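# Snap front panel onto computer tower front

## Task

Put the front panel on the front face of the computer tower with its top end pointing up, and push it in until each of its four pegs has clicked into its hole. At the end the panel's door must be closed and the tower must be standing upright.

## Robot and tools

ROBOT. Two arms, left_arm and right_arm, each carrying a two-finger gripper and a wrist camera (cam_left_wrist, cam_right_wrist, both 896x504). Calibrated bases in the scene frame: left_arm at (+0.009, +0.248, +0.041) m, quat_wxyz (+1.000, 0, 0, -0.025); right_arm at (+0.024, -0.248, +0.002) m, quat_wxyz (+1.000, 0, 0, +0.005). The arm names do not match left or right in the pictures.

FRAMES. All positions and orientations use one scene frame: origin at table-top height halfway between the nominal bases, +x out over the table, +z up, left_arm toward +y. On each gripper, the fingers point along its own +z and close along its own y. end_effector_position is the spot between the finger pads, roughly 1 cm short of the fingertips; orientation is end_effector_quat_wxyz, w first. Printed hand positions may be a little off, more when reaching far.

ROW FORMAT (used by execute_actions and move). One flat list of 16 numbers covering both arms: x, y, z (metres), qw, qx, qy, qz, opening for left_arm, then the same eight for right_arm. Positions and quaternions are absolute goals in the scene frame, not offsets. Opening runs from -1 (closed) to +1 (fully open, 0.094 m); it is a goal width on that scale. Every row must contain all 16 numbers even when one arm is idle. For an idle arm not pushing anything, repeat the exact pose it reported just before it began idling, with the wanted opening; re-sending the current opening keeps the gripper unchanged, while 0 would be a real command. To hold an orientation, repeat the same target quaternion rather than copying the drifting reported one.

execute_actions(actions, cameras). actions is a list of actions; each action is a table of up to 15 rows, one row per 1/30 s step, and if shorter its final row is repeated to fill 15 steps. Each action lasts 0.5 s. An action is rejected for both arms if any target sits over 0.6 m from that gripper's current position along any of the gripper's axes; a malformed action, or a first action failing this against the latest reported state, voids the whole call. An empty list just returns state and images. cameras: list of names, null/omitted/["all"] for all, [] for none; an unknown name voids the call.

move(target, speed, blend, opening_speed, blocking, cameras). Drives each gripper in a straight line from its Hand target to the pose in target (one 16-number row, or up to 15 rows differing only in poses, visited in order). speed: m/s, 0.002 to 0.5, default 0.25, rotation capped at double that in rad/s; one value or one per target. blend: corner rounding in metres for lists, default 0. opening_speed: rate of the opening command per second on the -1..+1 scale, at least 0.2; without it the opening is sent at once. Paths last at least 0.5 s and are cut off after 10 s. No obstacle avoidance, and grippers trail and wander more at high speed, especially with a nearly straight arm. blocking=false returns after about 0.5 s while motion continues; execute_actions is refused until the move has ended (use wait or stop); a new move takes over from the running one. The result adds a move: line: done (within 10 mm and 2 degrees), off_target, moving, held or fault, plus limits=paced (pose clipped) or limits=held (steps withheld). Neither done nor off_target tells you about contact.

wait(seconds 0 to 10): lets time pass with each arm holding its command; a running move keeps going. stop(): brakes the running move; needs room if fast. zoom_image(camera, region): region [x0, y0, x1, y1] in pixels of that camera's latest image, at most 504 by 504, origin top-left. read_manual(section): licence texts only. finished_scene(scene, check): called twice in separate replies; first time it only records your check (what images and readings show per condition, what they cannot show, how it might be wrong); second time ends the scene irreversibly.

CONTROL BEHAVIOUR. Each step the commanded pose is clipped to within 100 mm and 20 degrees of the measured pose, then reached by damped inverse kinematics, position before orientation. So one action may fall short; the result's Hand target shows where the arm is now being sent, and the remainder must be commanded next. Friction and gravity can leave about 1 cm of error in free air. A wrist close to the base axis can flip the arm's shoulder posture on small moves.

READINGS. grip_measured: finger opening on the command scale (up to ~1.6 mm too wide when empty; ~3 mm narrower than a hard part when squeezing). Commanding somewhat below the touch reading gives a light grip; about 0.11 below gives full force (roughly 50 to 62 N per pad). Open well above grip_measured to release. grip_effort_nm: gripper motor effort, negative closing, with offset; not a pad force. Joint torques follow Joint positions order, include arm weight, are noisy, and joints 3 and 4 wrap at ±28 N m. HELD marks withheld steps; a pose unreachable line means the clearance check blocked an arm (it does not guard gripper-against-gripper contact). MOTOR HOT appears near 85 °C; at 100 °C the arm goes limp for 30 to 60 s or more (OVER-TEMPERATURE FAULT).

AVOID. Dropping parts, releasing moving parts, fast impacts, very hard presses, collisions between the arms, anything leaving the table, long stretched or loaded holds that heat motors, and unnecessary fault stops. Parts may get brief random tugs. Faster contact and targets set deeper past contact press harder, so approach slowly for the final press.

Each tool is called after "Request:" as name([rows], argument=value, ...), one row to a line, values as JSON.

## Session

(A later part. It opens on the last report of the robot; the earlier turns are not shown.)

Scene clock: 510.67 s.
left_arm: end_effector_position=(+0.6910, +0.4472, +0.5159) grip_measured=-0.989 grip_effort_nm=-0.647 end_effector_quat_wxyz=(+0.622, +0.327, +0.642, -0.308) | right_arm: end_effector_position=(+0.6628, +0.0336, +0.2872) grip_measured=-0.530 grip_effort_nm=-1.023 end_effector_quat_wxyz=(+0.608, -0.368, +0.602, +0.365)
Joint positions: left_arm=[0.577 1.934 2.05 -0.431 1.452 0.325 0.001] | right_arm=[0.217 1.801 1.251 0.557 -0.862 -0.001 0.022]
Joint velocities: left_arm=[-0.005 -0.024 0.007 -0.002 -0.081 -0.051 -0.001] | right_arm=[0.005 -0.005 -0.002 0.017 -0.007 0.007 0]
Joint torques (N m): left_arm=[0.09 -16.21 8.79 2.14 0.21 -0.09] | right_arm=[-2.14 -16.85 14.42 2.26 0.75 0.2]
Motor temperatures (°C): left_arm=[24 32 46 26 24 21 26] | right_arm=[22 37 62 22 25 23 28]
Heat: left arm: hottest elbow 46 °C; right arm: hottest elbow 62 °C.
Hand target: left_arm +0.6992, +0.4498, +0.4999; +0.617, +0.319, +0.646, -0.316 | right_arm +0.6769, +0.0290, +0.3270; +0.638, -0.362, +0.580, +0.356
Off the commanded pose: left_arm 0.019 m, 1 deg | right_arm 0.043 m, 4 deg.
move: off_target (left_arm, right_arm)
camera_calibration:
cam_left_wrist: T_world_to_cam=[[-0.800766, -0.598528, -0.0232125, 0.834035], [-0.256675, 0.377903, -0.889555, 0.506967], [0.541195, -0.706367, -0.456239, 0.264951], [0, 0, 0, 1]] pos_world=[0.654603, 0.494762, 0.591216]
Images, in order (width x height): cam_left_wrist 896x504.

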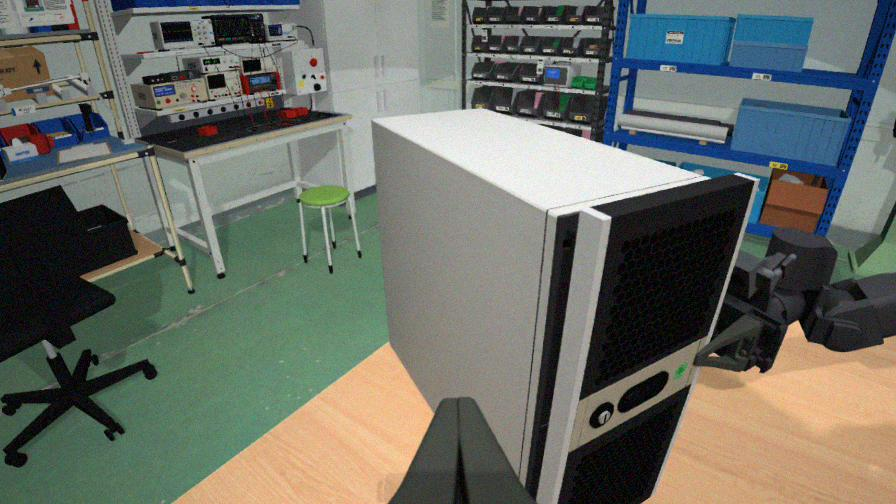

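Request:
move(target=[0.70,0.45,0.50,0.618,0.319,0.646,-0.316,-1,0.680,0.033,0.316,0.638,-0.362,0.580,0.355,-0.8], speed=0.05, cameras=["cam_left_wrist"])

Request:
zoom_image(camera="cam_left_wrist", region=[500, 170, 640, 270])

Request:
move(target=[0.66,0.49,0.34,0.618,0.319,0.646,-0.316,-1,0.680,0.033,0.316,0.638,-0.362,0.580,0.355,-0.8], speed=0.12, cameras=["cam_left_wrist"])

Request:
zoom_image(camera="cam_left_wrist", region=[460, 320, 740, 490])

Request:
zoom_image(camera="cam_left_wrist", region=[490, 370, 570, 450])

Scene clock: 525.87 s.
left_arm: end_effector_position=(+0.6910, +0.4472, +0.5157) grip_measured=-0.989 grip_effort_nm=-0.642 end_effector_quat_wxyz=(+0.622, +0.326, +0.642, -0.308) | right_arm: end_effector_position=(+0.6648, +0.0371, +0.2796) grip_measured=-0.530 grip_effort_nm=-1.018 end_effector_quat_wxyz=(+0.609, -0.367, +0.601, +0.366)
Joint positions: left_arm=[0.577 1.934 2.049 -0.43 1.452 0.323 0.001] | right_arm=[0.222 1.819 1.251 0.58 -0.856 0.002 0.022]
Joint velocities: left_arm=[-0.024 0.005 -0.002 -0.022 -0.007 0.007 0.001] | right_arm=[0.005 -0.015 0.002 -0.037 0.037 -0.037 0]
Joint torques (N m): left_arm=[-0.21 -16.32 8.83 2.15 0.16 -0.07] | right_arm=[-2.02 -17.38 13.56 2.36 0.73 0.16]
Motor temperatures (°C): left_arm=[24 32 44 26 24 21 26] | right_arm=[22 35 61 22 25 23 28]
Heat: left arm: hottest elbow 44 °C; right arm: hottest elbow 61 °C.
Hand target: left_arm +0.6993, +0.4498, +0.4998; +0.617, +0.319, +0.646, -0.316 | right_arm +0.6776, +0.0321, +0.3162; +0.638, -0.361, +0.580, +0.356
Off the commanded pose: left_arm 0.018 m, 1 deg | right_arm 0.040 m, 4 deg.
move: off_target (left_arm, right_arm)
camera_calibration:
cam_left_wrist: T_world_to_cam=[[-0.800756, -0.598625, -0.0209257, 0.83292], [-0.258338, 0.376665, -0.889598, 0.508436], [0.540418, -0.706945, -0.456265, 0.265624], [0, 0, 0, 1]] pos_world=[0.654766, 0.494878, 0.590928]
Images, in order (width x height): cam_left_wrist 896x504.

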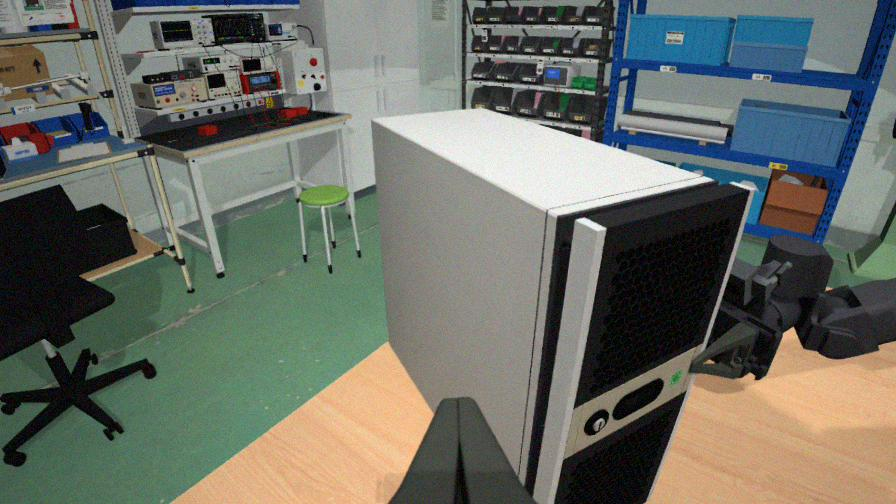

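Scaled by 3.600 from the camera's 896x504 image, which has a finer 1280x720 frame.

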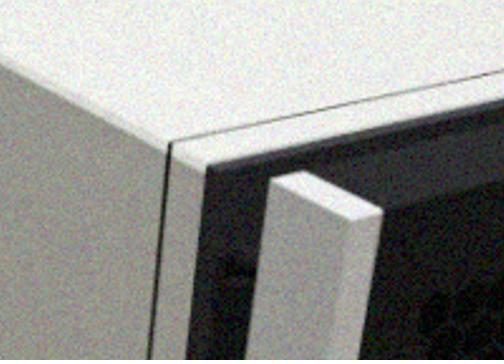

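Scene clock: 528.43 s.
left_arm: end_effector_position=(+0.6529, +0.4811, +0.3536) grip_measured=-0.989 grip_effort_nm=-0.657 end_effector_quat_wxyz=(+0.623, +0.321, +0.641, -0.312) | right_arm: end_effector_position=(+0.6648, +0.0371, +0.2796) grip_measured=-0.530 grip_effort_nm=-1.018 end_effector_quat_wxyz=(+0.609, -0.367, +0.601, +0.366)
Joint positions: left_arm=[0.651 1.95 1.692 -0.343 1.521 0.6 0.001] | right_arm=[0.222 1.819 1.251 0.581 -0.856 0.002 0.022]
Joint velocities: left_arm=[-0.005 -0.005 -0.012 0.002 -0.037 -0.051 0] | right_arm=[-0.005 -0.015 -0.007 -0.017 0.022 -0.022 0]
Joint torques (N m): left_arm=[0.85 -15.74 9.16 1.14 0.56 0.15] | right_arm=[-2.43 -17.2 13.5 2.32 0.73 0.19]
Motor temperatures (°C): left_arm=[24 32 44 26 24 21 26] | right_arm=[22 35 61 22 25 23 28]
Heat: left arm: hottest elbow 44 °C; right arm: hottest elbow 61 °C.
Hand target: left_arm +0.6561, +0.4873, +0.3401; +0.622, +0.316, +0.644, -0.316 | right_arm +0.6776, +0.0321, +0.3161; +0.638, -0.362, +0.580, +0.356
Off the commanded pose: left_arm 0.018 m, 1 deg | right_arm 0.040 m, 4 deg.
move: off_target (left_arm, right_arm)
camera_calibration:
cam_left_wrist: T_world_to_cam=[[-0.799393, -0.600722, -0.0102615, 0.81565], [-0.262254, 0.364251, -0.893613, 0.351594], [0.54055, -0.711656, -0.448721, 0.235731], [0, 0, 0, 1]] pos_world=[0.616807, 0.52967, 0.428336]
Images, in order (width x height): cam_left_wrist 896x504.

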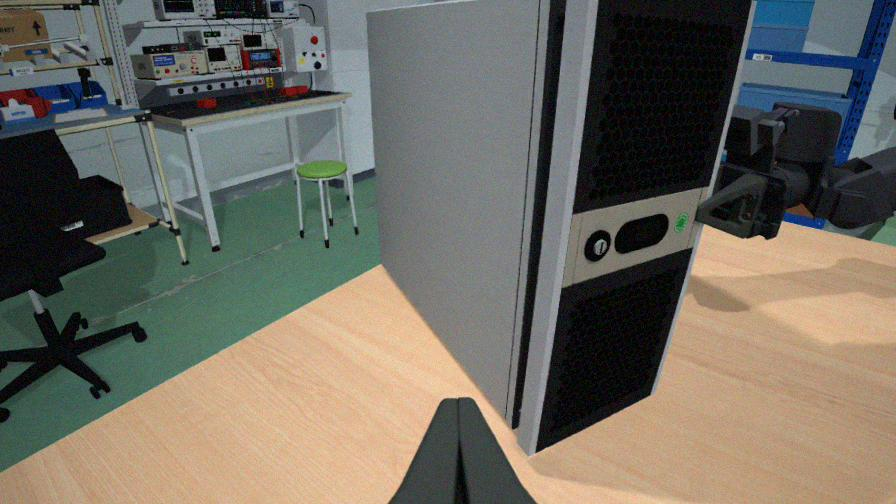

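Scaled by 1.800 from the camera's 896x504 image, which has a finer 1280x720 frame.

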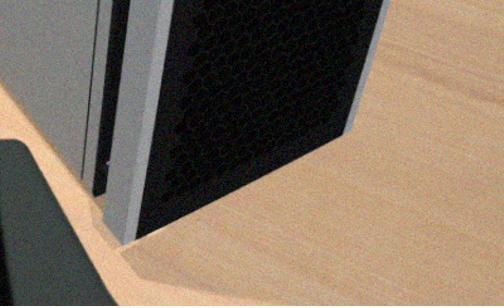

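Scaled by 6.300 from the camera's 896x504 image, which has a finer 1280x720 frame.

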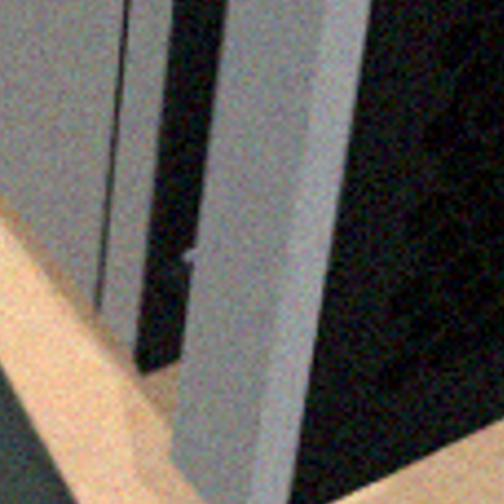

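Request:
move([
  [0.70,0.45,0.50,0.618,0.319,0.646,-0.316,-1,0.665,0.015,0.324,0.638,-0.362,0.580,0.355,-0.8],
  [0.70,0.45,0.50,0.618,0.319,0.646,-0.316,-1,0.686,0.029,0.324,0.638,-0.362,0.580,0.355,-0.8],
  [0.70,0.45,0.50,0.618,0.319,0.646,-0.316,-1,0.706,0.015,0.324,0.638,-0.362,0.580,0.355,-0.8],
], speed=0.05, cameras=["cam_left_wrist"])

Request:
zoom_image(camera="cam_left_wrist", region=[500, 170, 640, 270])

Scene clock: 541.07 s.
left_arm: end_effector_position=(+0.6967, +0.4536, +0.4866) grip_measured=-0.989 grip_effort_nm=-0.652 end_effector_quat_wxyz=(+0.616, +0.312, +0.649, -0.319) | right_arm: end_effector_position=(+0.6671, +0.0404, +0.2753) grip_measured=-0.530 grip_effort_nm=-1.018 end_effector_quat_wxyz=(+0.600, -0.380, +0.594, +0.378)
Joint positions: left_arm=[0.581 1.95 1.995 -0.353 1.452 0.276 0.001] | right_arm=[0.219 1.843 1.277 0.576 -0.902 0.001 0.022]
Joint velocities: left_arm=[0.005 0.005 -0.002 -0.012 0.022 0.081 0] | right_arm=[-0.005 -0.005 -0.007 0.002 -0.007 -0.037 0]
Joint torques (N m): left_arm=[-0.38 -17.32 12.62 1.32 0.16 -0.07] | right_arm=[-4.31 -16.79 17.26 1.24 1 0.27]
Motor temperatures (°C): left_arm=[24 32 45 26 25 21 26] | right_arm=[22 35 60 22 25 23 28]
Heat: left arm: hottest elbow 45 °C; right arm: hottest elbow 60 °C.
Hand target: left_arm +0.7022, +0.4517, +0.4994; +0.619, +0.318, +0.645, -0.316 | right_arm +0.6987, +0.0128, +0.3241; +0.638, -0.362, +0.579, +0.355
Off the commanded pose: left_arm 0.014 m, 1 deg | right_arm 0.067 m, 6 deg.
move: off_target (left_arm, right_arm)
camera_calibration:
cam_left_wrist: T_world_to_cam=[[-0.797487, -0.603056, 0.018381, 0.82129], [-0.287917, 0.353617, -0.889977, 0.512887], [0.530206, -0.715037, -0.455635, 0.264286], [0, 0, 0, 1]] pos_world=[0.66251, 0.502892, 0.561779]
Images, in order (width x height): cam_left_wrist 896x504.

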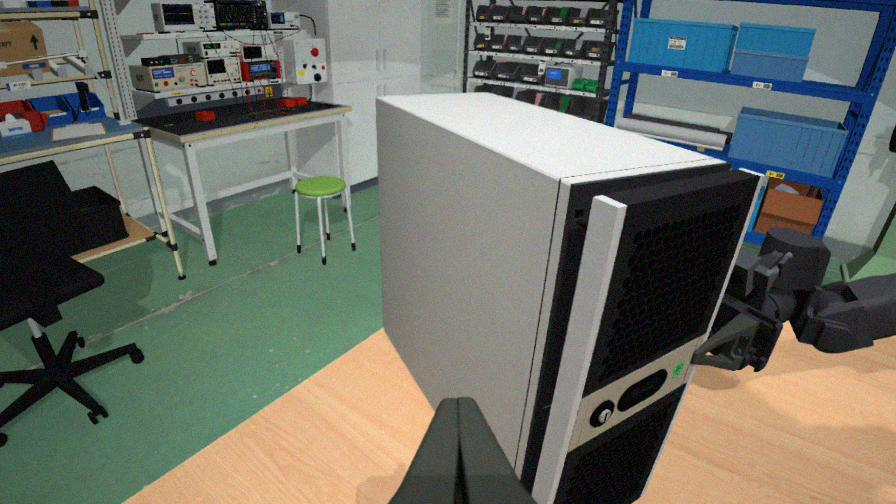

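Scaled by 3.600 from the camera's 896x504 image, which has a finer 1280x720 frame.

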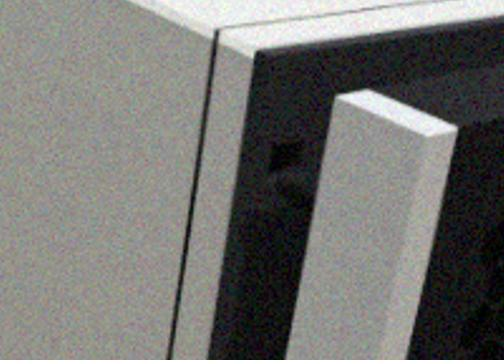

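Request:
move([
  [0.70,0.45,0.50,0.618,0.319,0.646,-0.316,-1,0.665,0.020,0.342,0.638,-0.362,0.580,0.355,-0.8],
  [0.70,0.45,0.50,0.618,0.319,0.646,-0.316,-1,0.683,0.039,0.338,0.638,-0.362,0.580,0.355,-0.8],
], speed=0.05, cameras=["cam_left_wrist"])

Request:
zoom_image(camera="cam_left_wrist", region=[500, 170, 640, 270])

Scene clock: 551.37 s.
left_arm: end_effector_position=(+0.6964, +0.4534, +0.4858) grip_measured=-0.989 grip_effort_nm=-0.652 end_effector_quat_wxyz=(+0.614, +0.308, +0.651, -0.323) | right_arm: end_effector_position=(+0.6650, +0.0385, +0.2914) grip_measured=-0.530 grip_effort_nm=-1.018 end_effector_quat_wxyz=(+0.609, -0.364, +0.602, +0.365)
Joint positions: left_arm=[0.581 1.95 1.996 -0.366 1.452 0.275 0.001] | right_arm=[0.226 1.802 1.263 0.552 -0.846 0.005 0.022]
Joint velocities: left_arm=[-0.005 -0.005 0.012 -0.017 -0.007 -0.022 0] | right_arm=[-0.005 -0.015 0.007 -0.002 -0.022 0.022 0]
Joint torques (N m): left_arm=[-0.56 -17.9 11.96 1.28 0.15 0.05] | right_arm=[-1.85 -18.08 15.9 1.25 0.7 0.12]
Motor temperatures (°C): left_arm=[24 32 46 26 24 21 26] | right_arm=[22 35 60 22 25 23 28]
Heat: left arm: hottest elbow 46 °C; right arm: hottest elbow 60 °C.
Hand target: left_arm +0.6996, +0.4499, +0.4999; +0.619, +0.318, +0.645, -0.316 | right_arm +0.6790, +0.0373, +0.3377; +0.638, -0.361, +0.580, +0.356
Off the commanded pose: left_arm 0.015 m, 2 deg | right_arm 0.050 m, 4 deg.
move: off_target (left_arm, right_arm)
camera_calibration:
cam_left_wrist: T_world_to_cam=[[-0.797186, -0.602924, 0.0312666, 0.814416], [-0.297814, 0.347664, -0.889065, 0.521325], [0.525168, -0.718062, -0.456712, 0.269373], [0, 0, 0, 1]] pos_world=[0.663033, 0.503211, 0.561053]
Images, in order (width x height): cam_left_wrist 896x504.

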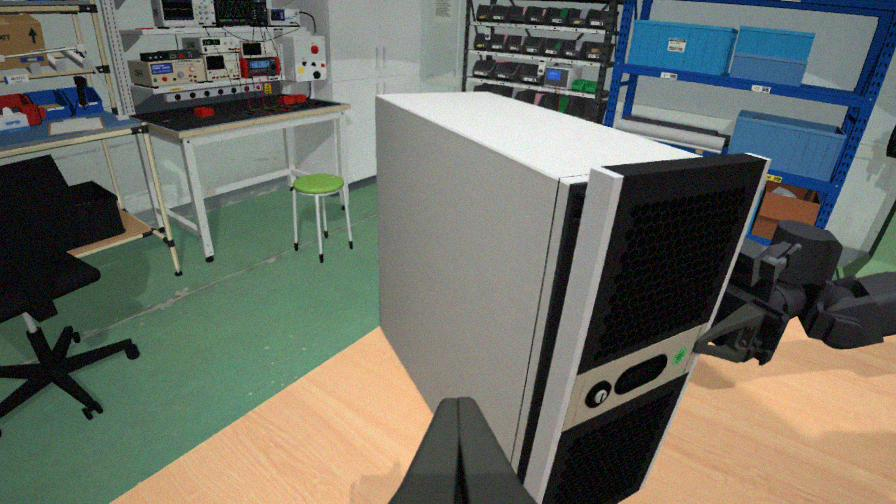

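Scaled by 3.600 from the camera's 896x504 image, which has a finer 1280x720 frame.

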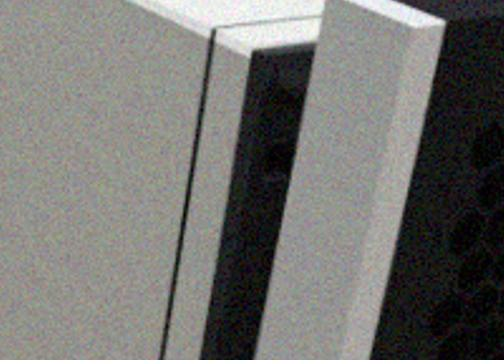

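Request:
move(target=[0.70,0.45,0.50,0.618,0.319,0.646,-0.316,-1,0.704,0.018,0.330,0.638,-0.362,0.580,0.355,-0.8], speed=0.04, cameras=["cam_left_wrist"])

Request:
zoom_image(camera="cam_left_wrist", region=[500, 170, 640, 270])

Scene clock: 557.37 s.
left_arm: end_effector_position=(+0.6964, +0.4534, +0.4858) grip_measured=-0.989 grip_effort_nm=-0.647 end_effector_quat_wxyz=(+0.614, +0.308, +0.651, -0.323) | right_arm: end_effector_position=(+0.6684, +0.0440, +0.2845) grip_measured=-0.530 grip_effort_nm=-1.009 end_effector_quat_wxyz=(+0.601, -0.378, +0.595, +0.377)
Joint positions: left_arm=[0.581 1.95 1.996 -0.366 1.452 0.275 0.001] | right_arm=[0.225 1.833 1.29 0.552 -0.89 0.002 0.022]
Joint velocities: left_arm=[-0.005 -0.005 -0.002 -0.002 -0.007 -0.037 0] | right_arm=[-0.005 0.005 -0.002 0.002 0.022 0.051 -0.001]
Joint torques (N m): left_arm=[-0.38 -17.96 11.89 1.29 0.16 0.07] | right_arm=[-4.31 -17.44 16.68 1.68 0.75 0.23]
Motor temperatures (°C): left_arm=[24 32 46 26 24 21 26] | right_arm=[22 36 60 22 25 23 28]
Heat: left arm: hottest elbow 46 °C; right arm: hottest elbow 60 °C.
Hand target: left_arm +0.6996, +0.4499, +0.4998; +0.619, +0.318, +0.645, -0.316 | right_arm +0.6978, +0.0161, +0.3301; +0.638, -0.362, +0.579, +0.355
Off the commanded pose: left_arm 0.015 m, 2 deg | right_arm 0.063 m, 6 deg.
move: off_target (left_arm, right_arm)
camera_calibration:
cam_left_wrist: T_world_to_cam=[[-0.797176, -0.602918, 0.0316453, 0.814212], [-0.298106, 0.347493, -0.889034, 0.52156], [0.525018, -0.71815, -0.456746, 0.269519], [0, 0, 0, 1]] pos_world=[0.663048, 0.50322, 0.561021]
Images, in order (width x height): cam_left_wrist 896x504.

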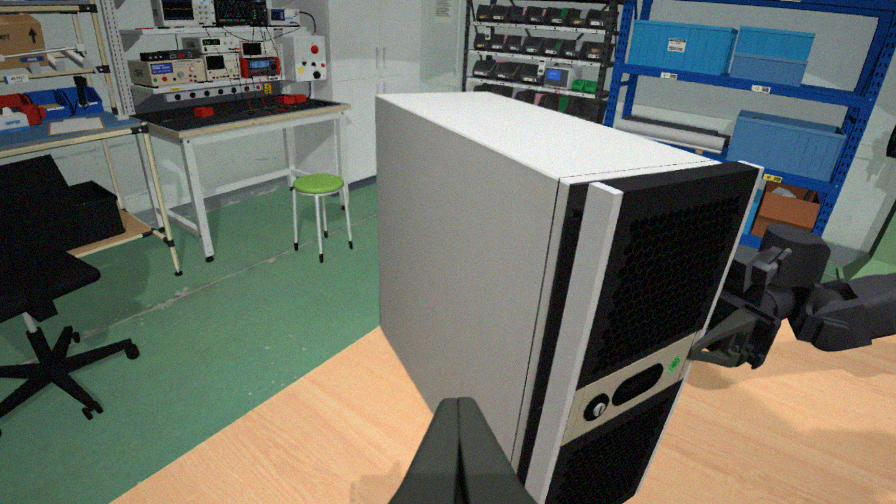

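Scaled by 3.600 from the camera's 896x504 image, which has a finer 1280x720 frame.

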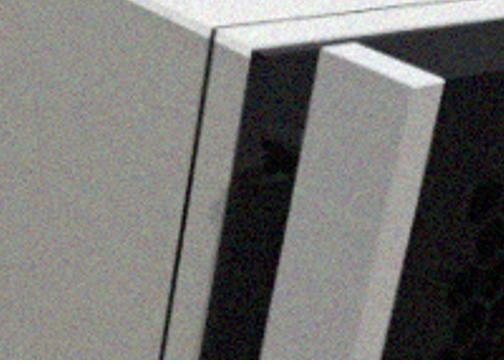

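Request:
move(target=[0.70,0.45,0.50,0.618,0.319,0.646,-0.316,-1,0.712,0.008,0.323,0.640,-0.359,0.581,0.353,-0.8], speed=0.04, cameras=["cam_left_wrist"])

Request:
zoom_image(camera="cam_left_wrist", region=[500, 170, 640, 270])

Scene clock: 563.37 s.
left_arm: end_effector_position=(+0.6964, +0.4534, +0.4858) grip_measured=-0.989 grip_effort_nm=-0.652 end_effector_quat_wxyz=(+0.614, +0.308, +0.651, -0.323) | right_arm: end_effector_position=(+0.6693, +0.0440, +0.2810) grip_measured=-0.530 grip_effort_nm=-1.023 end_effector_quat_wxyz=(+0.598, -0.382, +0.592, +0.381)
Joint positions: left_arm=[0.581 1.95 1.996 -0.366 1.452 0.275 0.001] | right_arm=[0.222 1.844 1.296 0.559 -0.907 0.002 0.022]
Joint velocities: left_arm=[-0.015 0.005 0.002 -0.007 -0.037 -0.007 0.002] | right_arm=[-0.015 -0.015 0.017 -0.007 0.066 0.051 0.001]
Joint torques (N m): left_arm=[-0.5 -17.96 11.78 1.44 0.14 0.06] | right_arm=[-5.77 -16.85 16.65 2.13 1.13 0.28]
Motor temperatures (°C): left_arm=[24 32 46 26 24 21 26] | right_arm=[22 35 61 22 25 23 28]
Heat: left arm: hottest elbow 46 °C; right arm: hottest elbow 61 °C.
Hand target: left_arm +0.6996, +0.4499, +0.4998; +0.619, +0.318, +0.645, -0.316 | right_arm +0.7047, +0.0054, +0.3230; +0.640, -0.359, +0.580, +0.353
Off the commanded pose: left_arm 0.015 m, 2 deg | right_arm 0.070 m, 6 deg.
move: off_target (left_arm, right_arm)
camera_calibration:
cam_left_wrist: T_world_to_cam=[[-0.797176, -0.602918, 0.0316453, 0.814212], [-0.298106, 0.347493, -0.889034, 0.52156], [0.525018, -0.71815, -0.456746, 0.269519], [0, 0, 0, 1]] pos_world=[0.663048, 0.50322, 0.561021]
Images, in order (width x height): cam_left_wrist 896x504.

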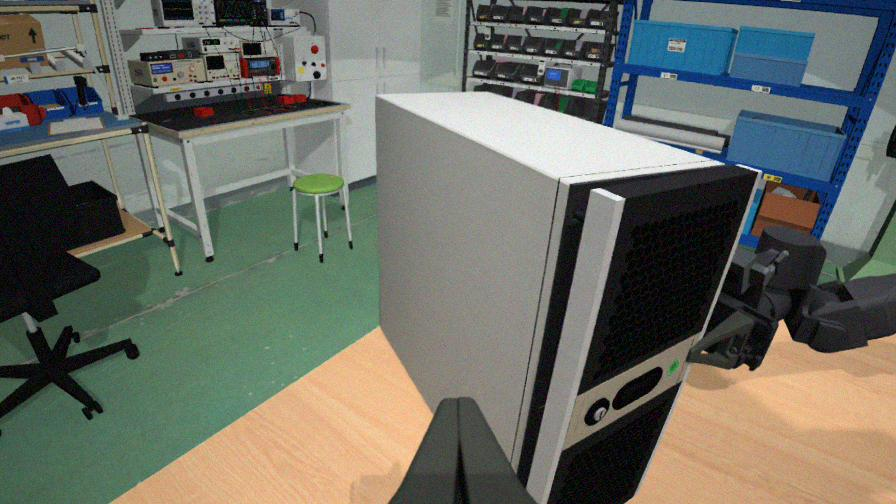

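Scaled by 3.600 from the camera's 896x504 image, which has a finer 1280x720 frame.

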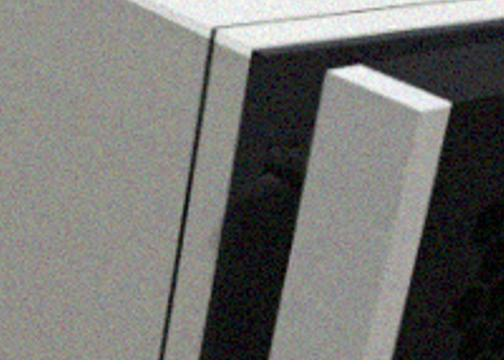

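Request:
zoom_image(camera="cam_left_wrist", region=[560, 195, 600, 230])

Scaled by 12.600 from the camera's 896x504 image, which has a finer 1280x720 frame.

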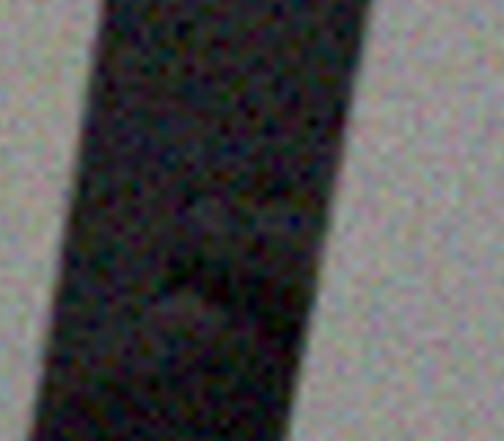

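Request:
move(target=[0.70,0.45,0.50,0.618,0.319,0.646,-0.316,-1,0.735,0.0,0.328,0.645,-0.350,0.586,0.345,-0.8], speed=0.04, cameras=["cam_left_wrist"])

Request:
zoom_image(camera="cam_left_wrist", region=[500, 170, 640, 270])

Request:
zoom_image(camera="cam_left_wrist", region=[560, 195, 600, 230])

Scene clock: 580.03 s.
left_arm: end_effector_position=(+0.6964, +0.4534, +0.4858) grip_measured=-0.989 grip_effort_nm=-0.652 end_effector_quat_wxyz=(+0.614, +0.308, +0.651, -0.323) | right_arm: end_effector_position=(+0.6725, +0.0464, +0.2802) grip_measured=-0.530 grip_effort_nm=-1.018 end_effector_quat_wxyz=(+0.596, -0.388, +0.588, +0.386)
Joint positions: left_arm=[0.581 1.95 1.996 -0.366 1.452 0.275 0.001] | right_arm=[0.222 1.86 1.315 0.559 -0.925 0.003 0.022]
Joint velocities: left_arm=[0.005 -0.005 -0.002 -0.007 0.037 -0.007 0.002] | right_arm=[-0.005 -0.005 -0.002 0.012 0.037 0.007 0]
Joint torques (N m): left_arm=[-0.67 -17.9 11.89 1.4 0.16 0.08] | right_arm=[-6.71 -16.21 18.95 1.24 2.32 0.31]
Motor temperatures (°C): left_arm=[24 32 47 26 24 21 26] | right_arm=[22 36 63 22 26 23 28]
Heat: left arm: hottest elbow 47 °C; right arm: hottest elbow 63 °C.
Hand target: left_arm +0.6996, +0.4499, +0.4998; +0.619, +0.318, +0.645, -0.316 | right_arm +0.7217, -0.0050, +0.3279; +0.645, -0.349, +0.585, +0.346
Off the commanded pose: left_arm 0.015 m, 2 deg | right_arm 0.091 m, 9 deg.
move: off_target (left_arm, right_arm)
camera_calibration:
cam_left_wrist: T_world_to_cam=[[-0.797176, -0.602918, 0.0316453, 0.814212], [-0.298106, 0.347493, -0.889034, 0.52156], [0.525018, -0.71815, -0.456746, 0.269519], [0, 0, 0, 1]] pos_world=[0.663048, 0.50322, 0.561021]
Images, in order (width x height): cam_left_wrist 896x504.

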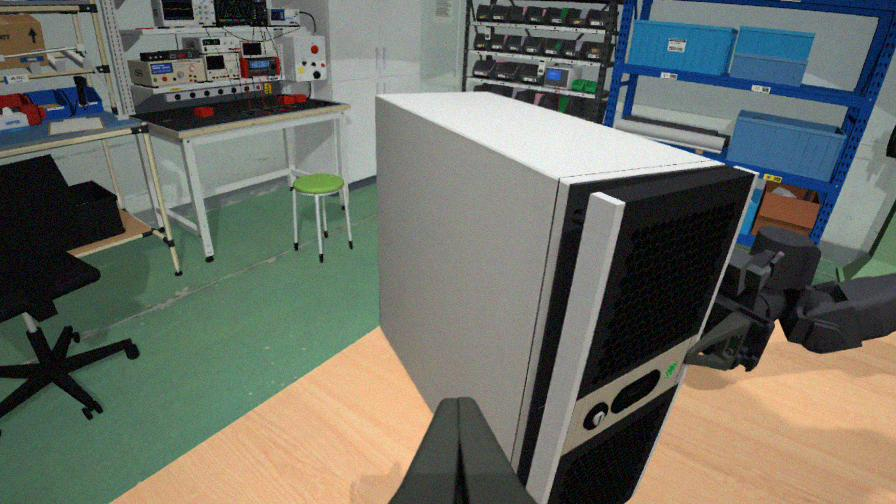

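Scaled by 3.600 from the camera's 896x504 image, which has a finer 1280x720 frame.

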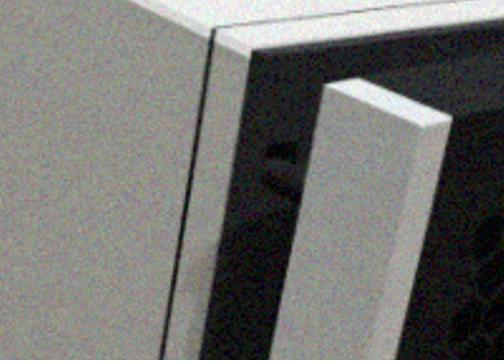

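Scaled by 12.600 from the camera's 896x504 image, which has a finer 1280x720 frame.

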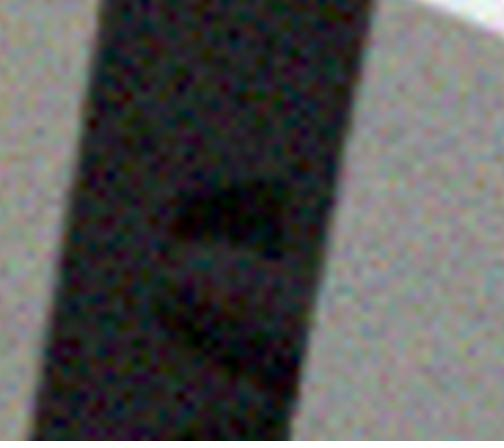

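Request:
move([
  [0.70,0.45,0.50,0.618,0.319,0.646,-0.316,-1,0.665,0.000,0.342,0.640,-0.359,0.581,0.353,-0.8],
  [0.70,0.45,0.50,0.618,0.319,0.646,-0.316,-1,0.683,0.030,0.338,0.640,-0.359,0.581,0.353,-0.8],
  [0.70,0.45,0.50,0.618,0.319,0.646,-0.316,-1,0.705,0.012,0.334,0.640,-0.359,0.581,0.353,-0.8],
], speed=0.05, cameras=["cam_left_wrist"])

Request:
zoom_image(camera="cam_left_wrist", region=[500, 170, 640, 270])

Request:
zoom_image(camera="cam_left_wrist", region=[560, 195, 600, 230])

Scene clock: 592.97 s.
left_arm: end_effector_position=(+0.6964, +0.4534, +0.4858) grip_measured=-0.989 grip_effort_nm=-0.652 end_effector_quat_wxyz=(+0.614, +0.308, +0.651, -0.323) | right_arm: end_effector_position=(+0.6658, +0.0375, +0.2882) grip_measured=-0.530 grip_effort_nm=-1.013 end_effector_quat_wxyz=(+0.603, -0.378, +0.593, +0.377)
Joint positions: left_arm=[0.581 1.95 1.996 -0.366 1.452 0.275 0.001] | right_arm=[0.215 1.821 1.279 0.559 -0.9 0.005 0.022]
Joint velocities: left_arm=[-0.015 -0.024 0.007 0.007 0.007 -0.095 0] | right_arm=[-0.015 -0.005 -0.007 0.002 0.007 -0.081 0.001]
Joint torques (N m): left_arm=[-0.44 -17.85 11.89 1.37 0.19 0.06] | right_arm=[-4.89 -16.5 17.5 1.33 1.2 0.22]
Motor temperatures (°C): left_arm=[24 32 47 26 24 21 26] | right_arm=[22 37 63 22 28 23 28]
Heat: left arm: hottest elbow 47 °C; right arm: hottest elbow 63 °C.
Hand target: left_arm +0.6996, +0.4499, +0.4998; +0.619, +0.318, +0.645, -0.316 | right_arm +0.6978, +0.0095, +0.3338; +0.640, -0.359, +0.580, +0.353
Off the commanded pose: left_arm 0.015 m, 2 deg | right_arm 0.065 m, 6 deg.
move: off_target (left_arm, right_arm)
camera_calibration:
cam_left_wrist: T_world_to_cam=[[-0.797176, -0.602918, 0.0316453, 0.814212], [-0.298106, 0.347493, -0.889034, 0.52156], [0.525018, -0.71815, -0.456746, 0.269519], [0, 0, 0, 1]] pos_world=[0.663048, 0.50322, 0.561021]
Images, in order (width x height): cam_left_wrist 896x504.

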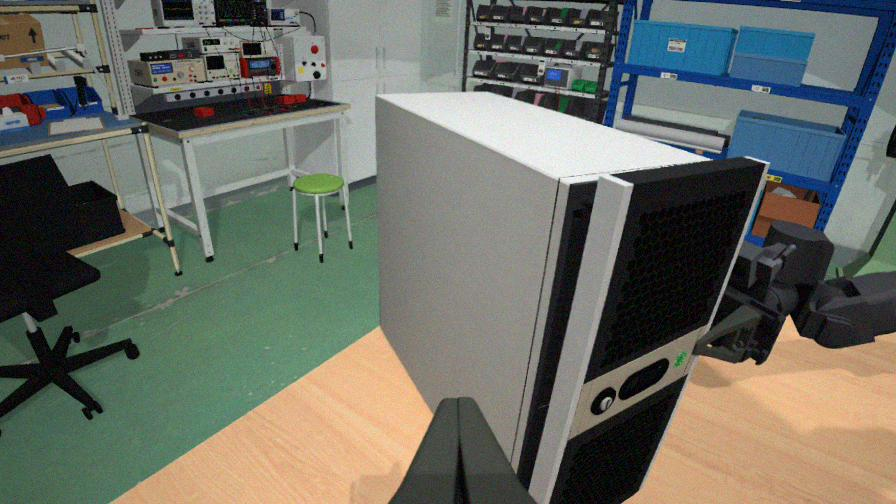

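Scaled by 3.600 from the camera's 896x504 image, which has a finer 1280x720 frame.

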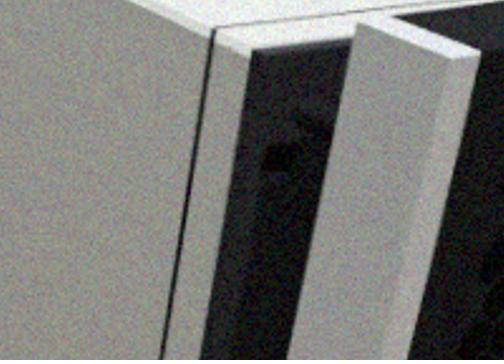

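Scaled by 12.600 from the camera's 896x504 image, which has a finer 1280x720 frame.

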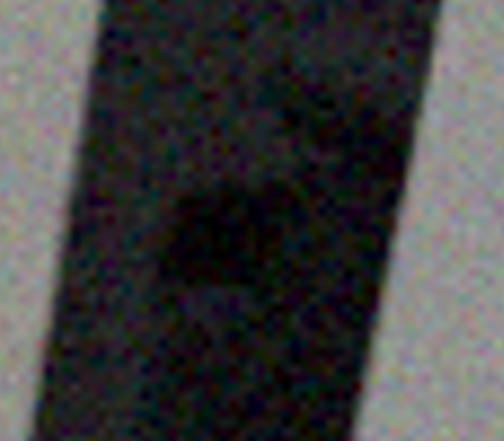

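Request:
move([
  [0.70,0.45,0.50,0.618,0.319,0.646,-0.316,-1,0.665,0.010,0.338,0.638,-0.362,0.580,0.355,-0.8],
  [0.70,0.45,0.50,0.618,0.319,0.646,-0.316,-1,0.684,0.031,0.332,0.638,-0.362,0.580,0.355,-0.8],
  [0.70,0.45,0.50,0.618,0.319,0.646,-0.316,-1,0.706,0.014,0.328,0.638,-0.362,0.580,0.355,-0.8],
], speed=0.05, cameras=["cam_left_wrist","cam_right_wrist"])

Request:
zoom_image(camera="cam_left_wrist", region=[560, 195, 600, 230])

Scene clock: 604.03 s.
left_arm: end_effector_position=(+0.6964, +0.4534, +0.4858) grip_measured=-0.989 grip_effort_nm=-0.652 end_effector_quat_wxyz=(+0.614, +0.308, +0.651, -0.323) | right_arm: end_effector_position=(+0.6670, +0.0398, +0.2843) grip_measured=-0.530 grip_effort_nm=-1.018 end_effector_quat_wxyz=(+0.600, -0.380, +0.593, +0.380)
Joint positions: left_arm=[0.581 1.95 1.996 -0.366 1.452 0.275 0.001] | right_arm=[0.217 1.832 1.286 0.559 -0.906 0.005 0.022]
Joint velocities: left_arm=[-0.005 -0.005 0.002 0.007 0.051 -0.007 0] | right_arm=[-0.005 -0.005 0.007 -0.002 -0.007 0.022 -0.001]
Joint torques (N m): left_arm=[-0.56 -17.96 11.92 1.36 0.16 0.03] | right_arm=[-4.54 -16.79 17.02 1.62 1.11 0.16]
Motor temperatures (°C): left_arm=[24 33 48 26 24 21 26] | right_arm=[22 37 65 22 27 23 28]
Heat: left arm: hottest elbow 48 °C; right arm: hottest elbow 65 °C.
Hand target: left_arm +0.6996, +0.4499, +0.4998; +0.619, +0.318, +0.645, -0.316 | right_arm +0.6992, +0.0114, +0.3282; +0.638, -0.362, +0.579, +0.355
Off the commanded pose: left_arm 0.015 m, 2 deg | right_arm 0.064 m, 6 deg.
move: off_target (left_arm, right_arm)
camera_calibration:
cam_left_wrist: T_world_to_cam=[[-0.797176, -0.602918, 0.0316453, 0.814212], [-0.298106, 0.347493, -0.889034, 0.52156], [0.525018, -0.71815, -0.456746, 0.269519], [0, 0, 0, 1]] pos_world=[0.663048, 0.50322, 0.561021]
cam_right_wrist: T_world_to_cam=[[0.89913, -0.437681, -0.000737675, -0.583518], [-0.183022, -0.374451, -0.909005, 0.434866], [0.397578, 0.817448, -0.416785, -0.0922266], [0, 0, 0, 1]] pos_world=[0.640916, -0.0171683, 0.356426]

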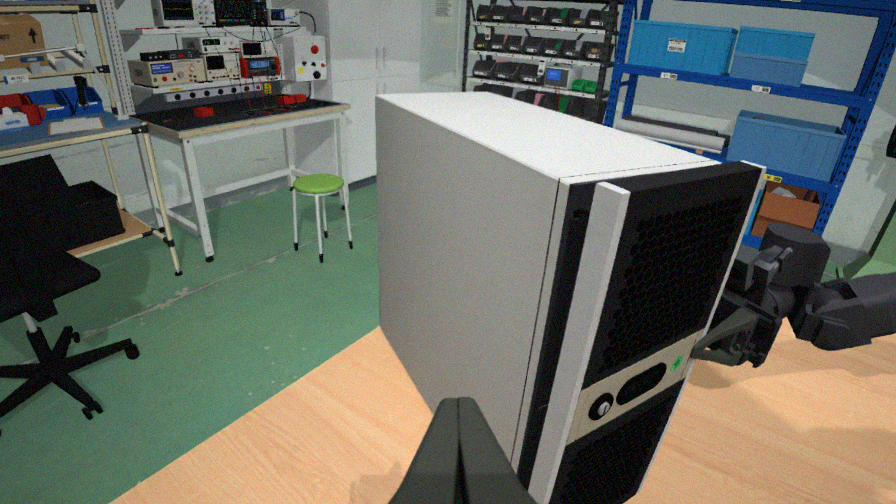

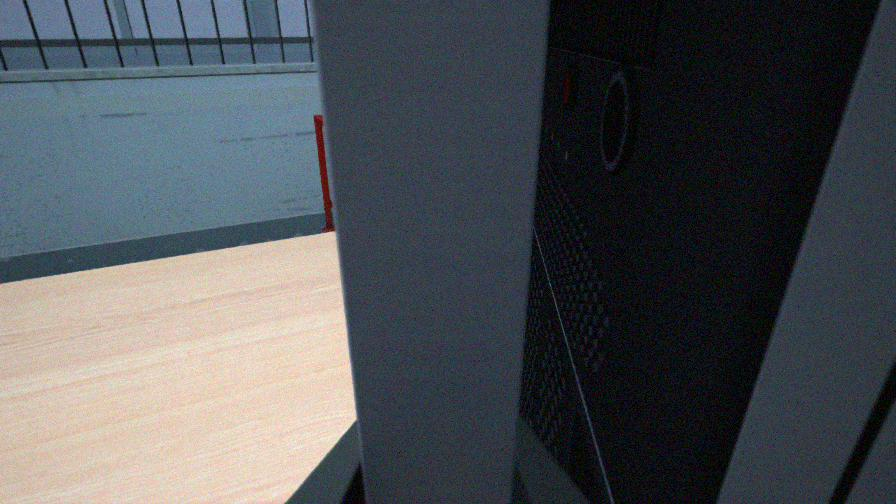

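Scaled by 12.600 from the camera's 896x504 image, which has a finer 1280x720 frame.

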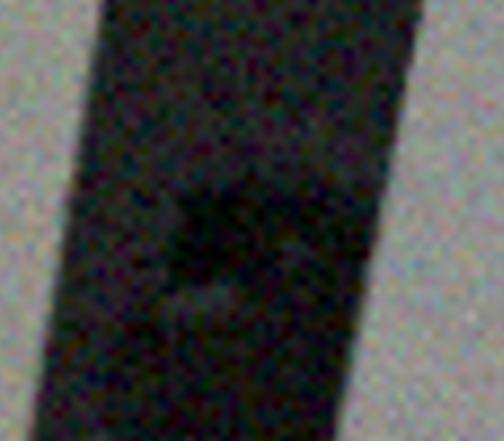

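Request:
move(target=[0.70,0.45,0.50,0.618,0.319,0.646,-0.316,-1,0.735,0.004,0.331,0.640,-0.359,0.582,0.351,-0.8], speed=0.04, cameras=["cam_left_wrist"])

Request:
zoom_image(camera="cam_left_wrist", region=[560, 195, 600, 230])

Scene clock: 609.63 s.
left_arm: end_effector_position=(+0.6964, +0.4534, +0.4858) grip_measured=-0.989 grip_effort_nm=-0.647 end_effector_quat_wxyz=(+0.614, +0.308, +0.651, -0.323) | right_arm: end_effector_position=(+0.6724, +0.0462, +0.2829) grip_measured=-0.530 grip_effort_nm=-1.013 end_effector_quat_wxyz=(+0.591, -0.394, +0.584, +0.393)
Joint positions: left_arm=[0.581 1.95 1.996 -0.366 1.452 0.275 0.001] | right_arm=[0.218 1.863 1.328 0.547 -0.952 0.004 0.022]
Joint velocities: left_arm=[-0.015 -0.005 -0.012 0.007 -0.066 0.037 0] | right_arm=[-0.005 0.005 -0.012 0.017 -0.007 -0.051 0]
Joint torques (N m): left_arm=[-0.67 -18.2 11.86 1.37 0.18 0.05] | right_arm=[-6.53 -16.21 19.58 1.17 2.5 0.25]
Motor temperatures (°C): left_arm=[24 33 48 26 24 21 26] | right_arm=[22 37 64 22 27 23 28]
Heat: left arm: hottest elbow 48 °C; right arm: hottest elbow 64 °C.
Hand target: left_arm +0.6996, +0.4499, +0.4998; +0.619, +0.318, +0.645, -0.316 | right_arm +0.7216, -0.0010, +0.3309; +0.640, -0.358, +0.581, +0.352
Off the commanded pose: left_arm 0.015 m, 2 deg | right_arm 0.090 m, 8 deg.
move: off_target (left_arm, right_arm)
camera_calibration:
cam_left_wrist: T_world_to_cam=[[-0.797176, -0.602918, 0.0316453, 0.814212], [-0.298106, 0.347493, -0.889034, 0.52156], [0.525018, -0.71815, -0.456746, 0.269519], [0, 0, 0, 1]] pos_world=[0.663048, 0.50322, 0.561021]
Images, in order (width x height): cam_left_wrist 896x504.

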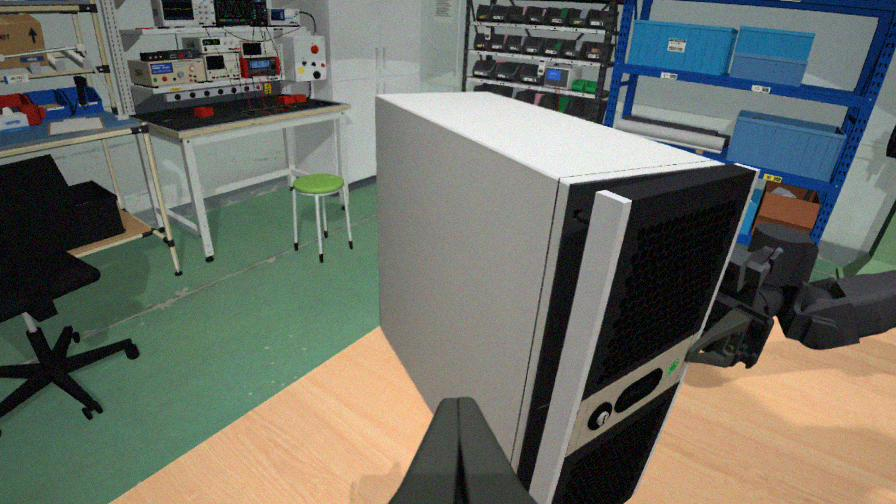

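Scaled by 12.600 from the camera's 896x504 image, which has a finer 1280x720 frame.

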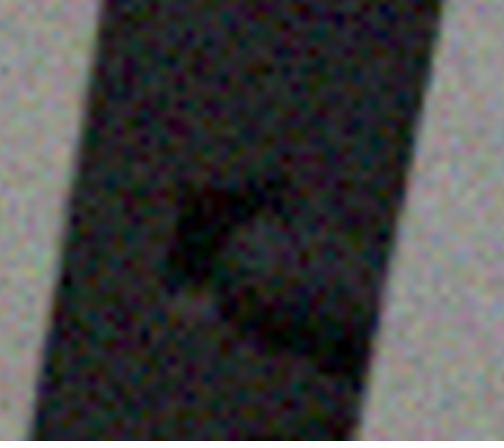

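Request:
move([
  [0.45,0.28,0.36,0.374,0.196,0.903,-0.081,-1,0.735,0.004,0.334,0.640,-0.359,0.582,0.351,-0.8],
  [0.60,0.25,0.30,0.688,0.1617,0.688,-0.1617,-1,0.735,0.004,0.334,0.640,-0.359,0.582,0.351,-0.8],
], speed=0.15)

Scene clock: 623.63 s.
left_arm: end_effector_position=(+0.5940, +0.2508, +0.3073) grip_measured=-0.989 grip_effort_nm=-0.652 end_effector_quat_wxyz=(+0.688, +0.166, +0.690, -0.153) | right_arm: end_effector_position=(+0.6724, +0.0463, +0.2829) grip_measured=-0.530 grip_effort_nm=-1.018 end_effector_quat_wxyz=(+0.590, -0.395, +0.584, +0.394)
Joint positions: left_arm=[0.23 1.517 0.824 0.685 0.637 0.022 0.001] | right_arm=[0.218 1.863 1.33 0.543 -0.954 0.003 0.022]
Joint velocities: left_arm=[-0.005 0.005 -0.007 -0.017 -0.066 -0.007 0] | right_arm=[-0.005 -0.005 -0.002 0.007 0.007 -0.066 -0.001]
Joint torques (N m): left_arm=[-0.56 -9 7.72 2.54 -0.1 -0.07] | right_arm=[-6.53 -16.56 19.49 1.14 2.57 0.27]
Motor temperatures (°C): left_arm=[24 32 47 26 24 21 26] | right_arm=[22 36 67 22 30 23 28]
Heat: left arm: hottest elbow 47 °C; right arm: hottest elbow 67 °C.
Hand target: left_arm +0.5973, +0.2477, +0.3015; +0.686, +0.163, +0.691, -0.160 | right_arm +0.7212, -0.0013, +0.3341; +0.641, -0.358, +0.581, +0.352
Off the commanded pose: left_arm 0.009 m, 1 deg | right_arm 0.091 m, 9 deg.
move: off_target (right_arm)
camera_calibration:
cam_left_wrist: T_world_to_cam=[[-0.43808, -0.898502, -0.0279232, 0.49527], [-0.374967, 0.210876, -0.902735, 0.486897], [0.816998, -0.385, -0.429289, -0.16919], [0, 0, 0, 1]] pos_world=[0.537766, 0.277189, 0.380737]
cam_right_wrist: T_world_to_cam=[[0.918963, -0.394344, -0.000539747, -0.600924], [-0.165612, -0.384692, -0.908066, 0.425477], [0.357883, 0.834569, -0.418826, -0.0738325], [0, 0, 0, 1]] pos_world=[0.649114, -0.0116745, 0.355114]

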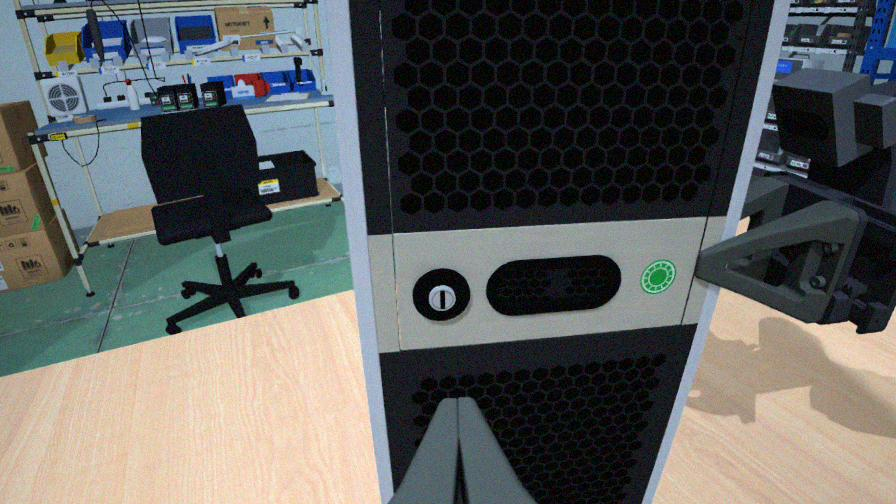

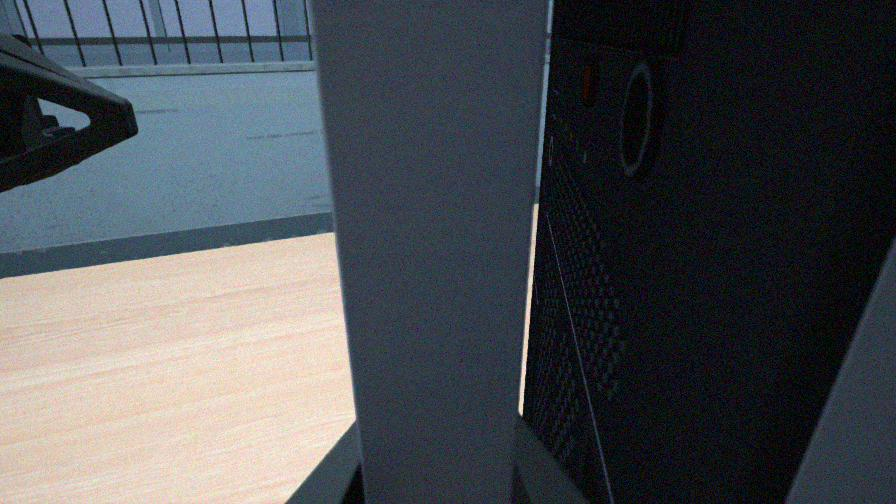

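Request:
move([
  [0.682,0.193,0.285,0.688,0.1617,0.688,-0.1617,-1,0.735,0.004,0.334,0.640,-0.359,0.582,0.351,-0.8],
  [0.758,0.155,0.285,0.688,0.1617,0.688,-0.1617,-1,0.735,0.004,0.334,0.640,-0.359,0.582,0.351,-0.8],
], speed=[0.12,0.04])

Scene clock: 632.43 s.
left_arm: end_effector_position=(+0.7312, +0.1728, +0.2798) grip_measured=-0.989 grip_effort_nm=-0.637 end_effector_quat_wxyz=(+0.684, +0.162, +0.694, -0.155) | right_arm: end_effector_position=(+0.6791, +0.0467, +0.2829) grip_measured=-0.509 grip_effort_nm=-1.023 end_effector_quat_wxyz=(+0.596, -0.381, +0.595, +0.382)
Joint positions: left_arm=[0.05 1.848 1.191 0.64 0.454 0.014 0.001] | right_arm=[0.223 1.863 1.333 0.533 -0.906 0.003 0.023]
Joint velocities: left_arm=[0.005 -0.015 0.007 -0.007 0.007 -0.007 0] | right_arm=[-0.005 -0.005 0.002 -0.012 0.051 -0.037 0]
Joint torques (N m): left_arm=[-2.08 -11.46 13.81 1.68 -0.72 -0.08] | right_arm=[-6.71 -16.21 19.81 1.11 0.67 0.21]
Motor temperatures (°C): left_arm=[24 32 46 26 24 21 26] | right_arm=[22 35 69 22 31 23 28]
Heat: left arm: hottest elbow 46 °C; right arm: hottest elbow 69 °C.
Hand target: left_arm +0.7551, +0.1571, +0.2831; +0.688, +0.163, +0.688, -0.161 | right_arm +0.7231, -0.0004, +0.3334; +0.640, -0.359, +0.582, +0.351
Off the commanded pose: left_arm 0.033 m, 1 deg | right_arm 0.087 m, 7 deg.
move: off_target (left_arm, right_arm)
camera_calibration:
cam_left_wrist: T_world_to_cam=[[-0.435895, -0.899822, -0.017784, 0.480281], [-0.386585, 0.205042, -0.899172, 0.538498], [0.812741, -0.385069, -0.437234, -0.317722], [0, 0, 0, 1]] pos_world=[0.675753, 0.199408, 0.353824]
cam_right_wrist: T_world_to_cam=[[0.901261, -0.433237, -0.00585829, -0.591564], [-0.187703, -0.378219, -0.906487, 0.440989], [0.390508, 0.81808, -0.422194, -0.0969237], [0, 0, 0, 1]] pos_world=[0.653777, -0.0102054, 0.355365]

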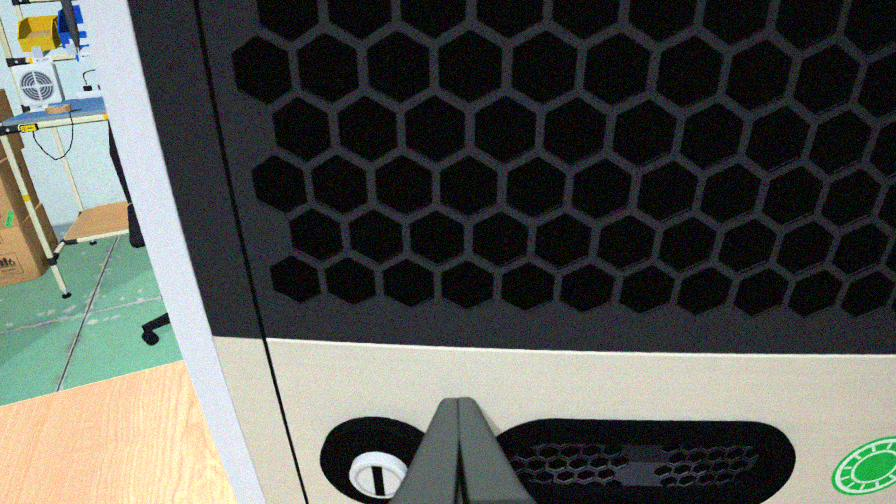

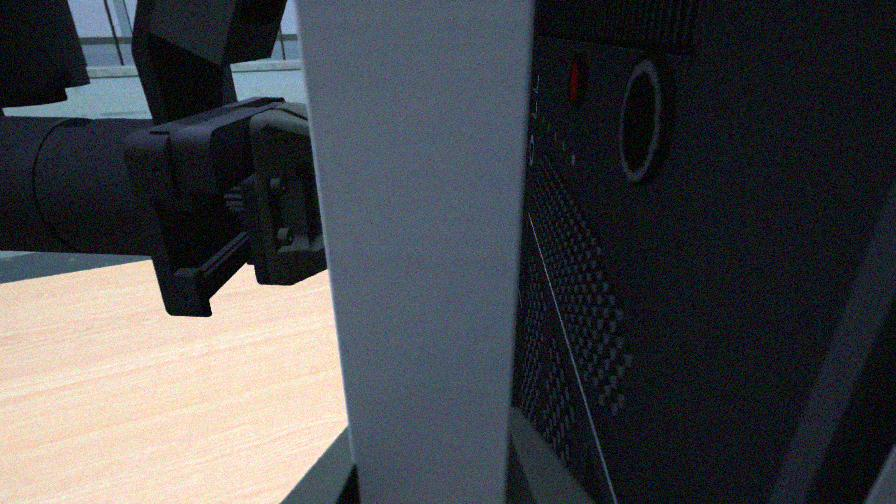

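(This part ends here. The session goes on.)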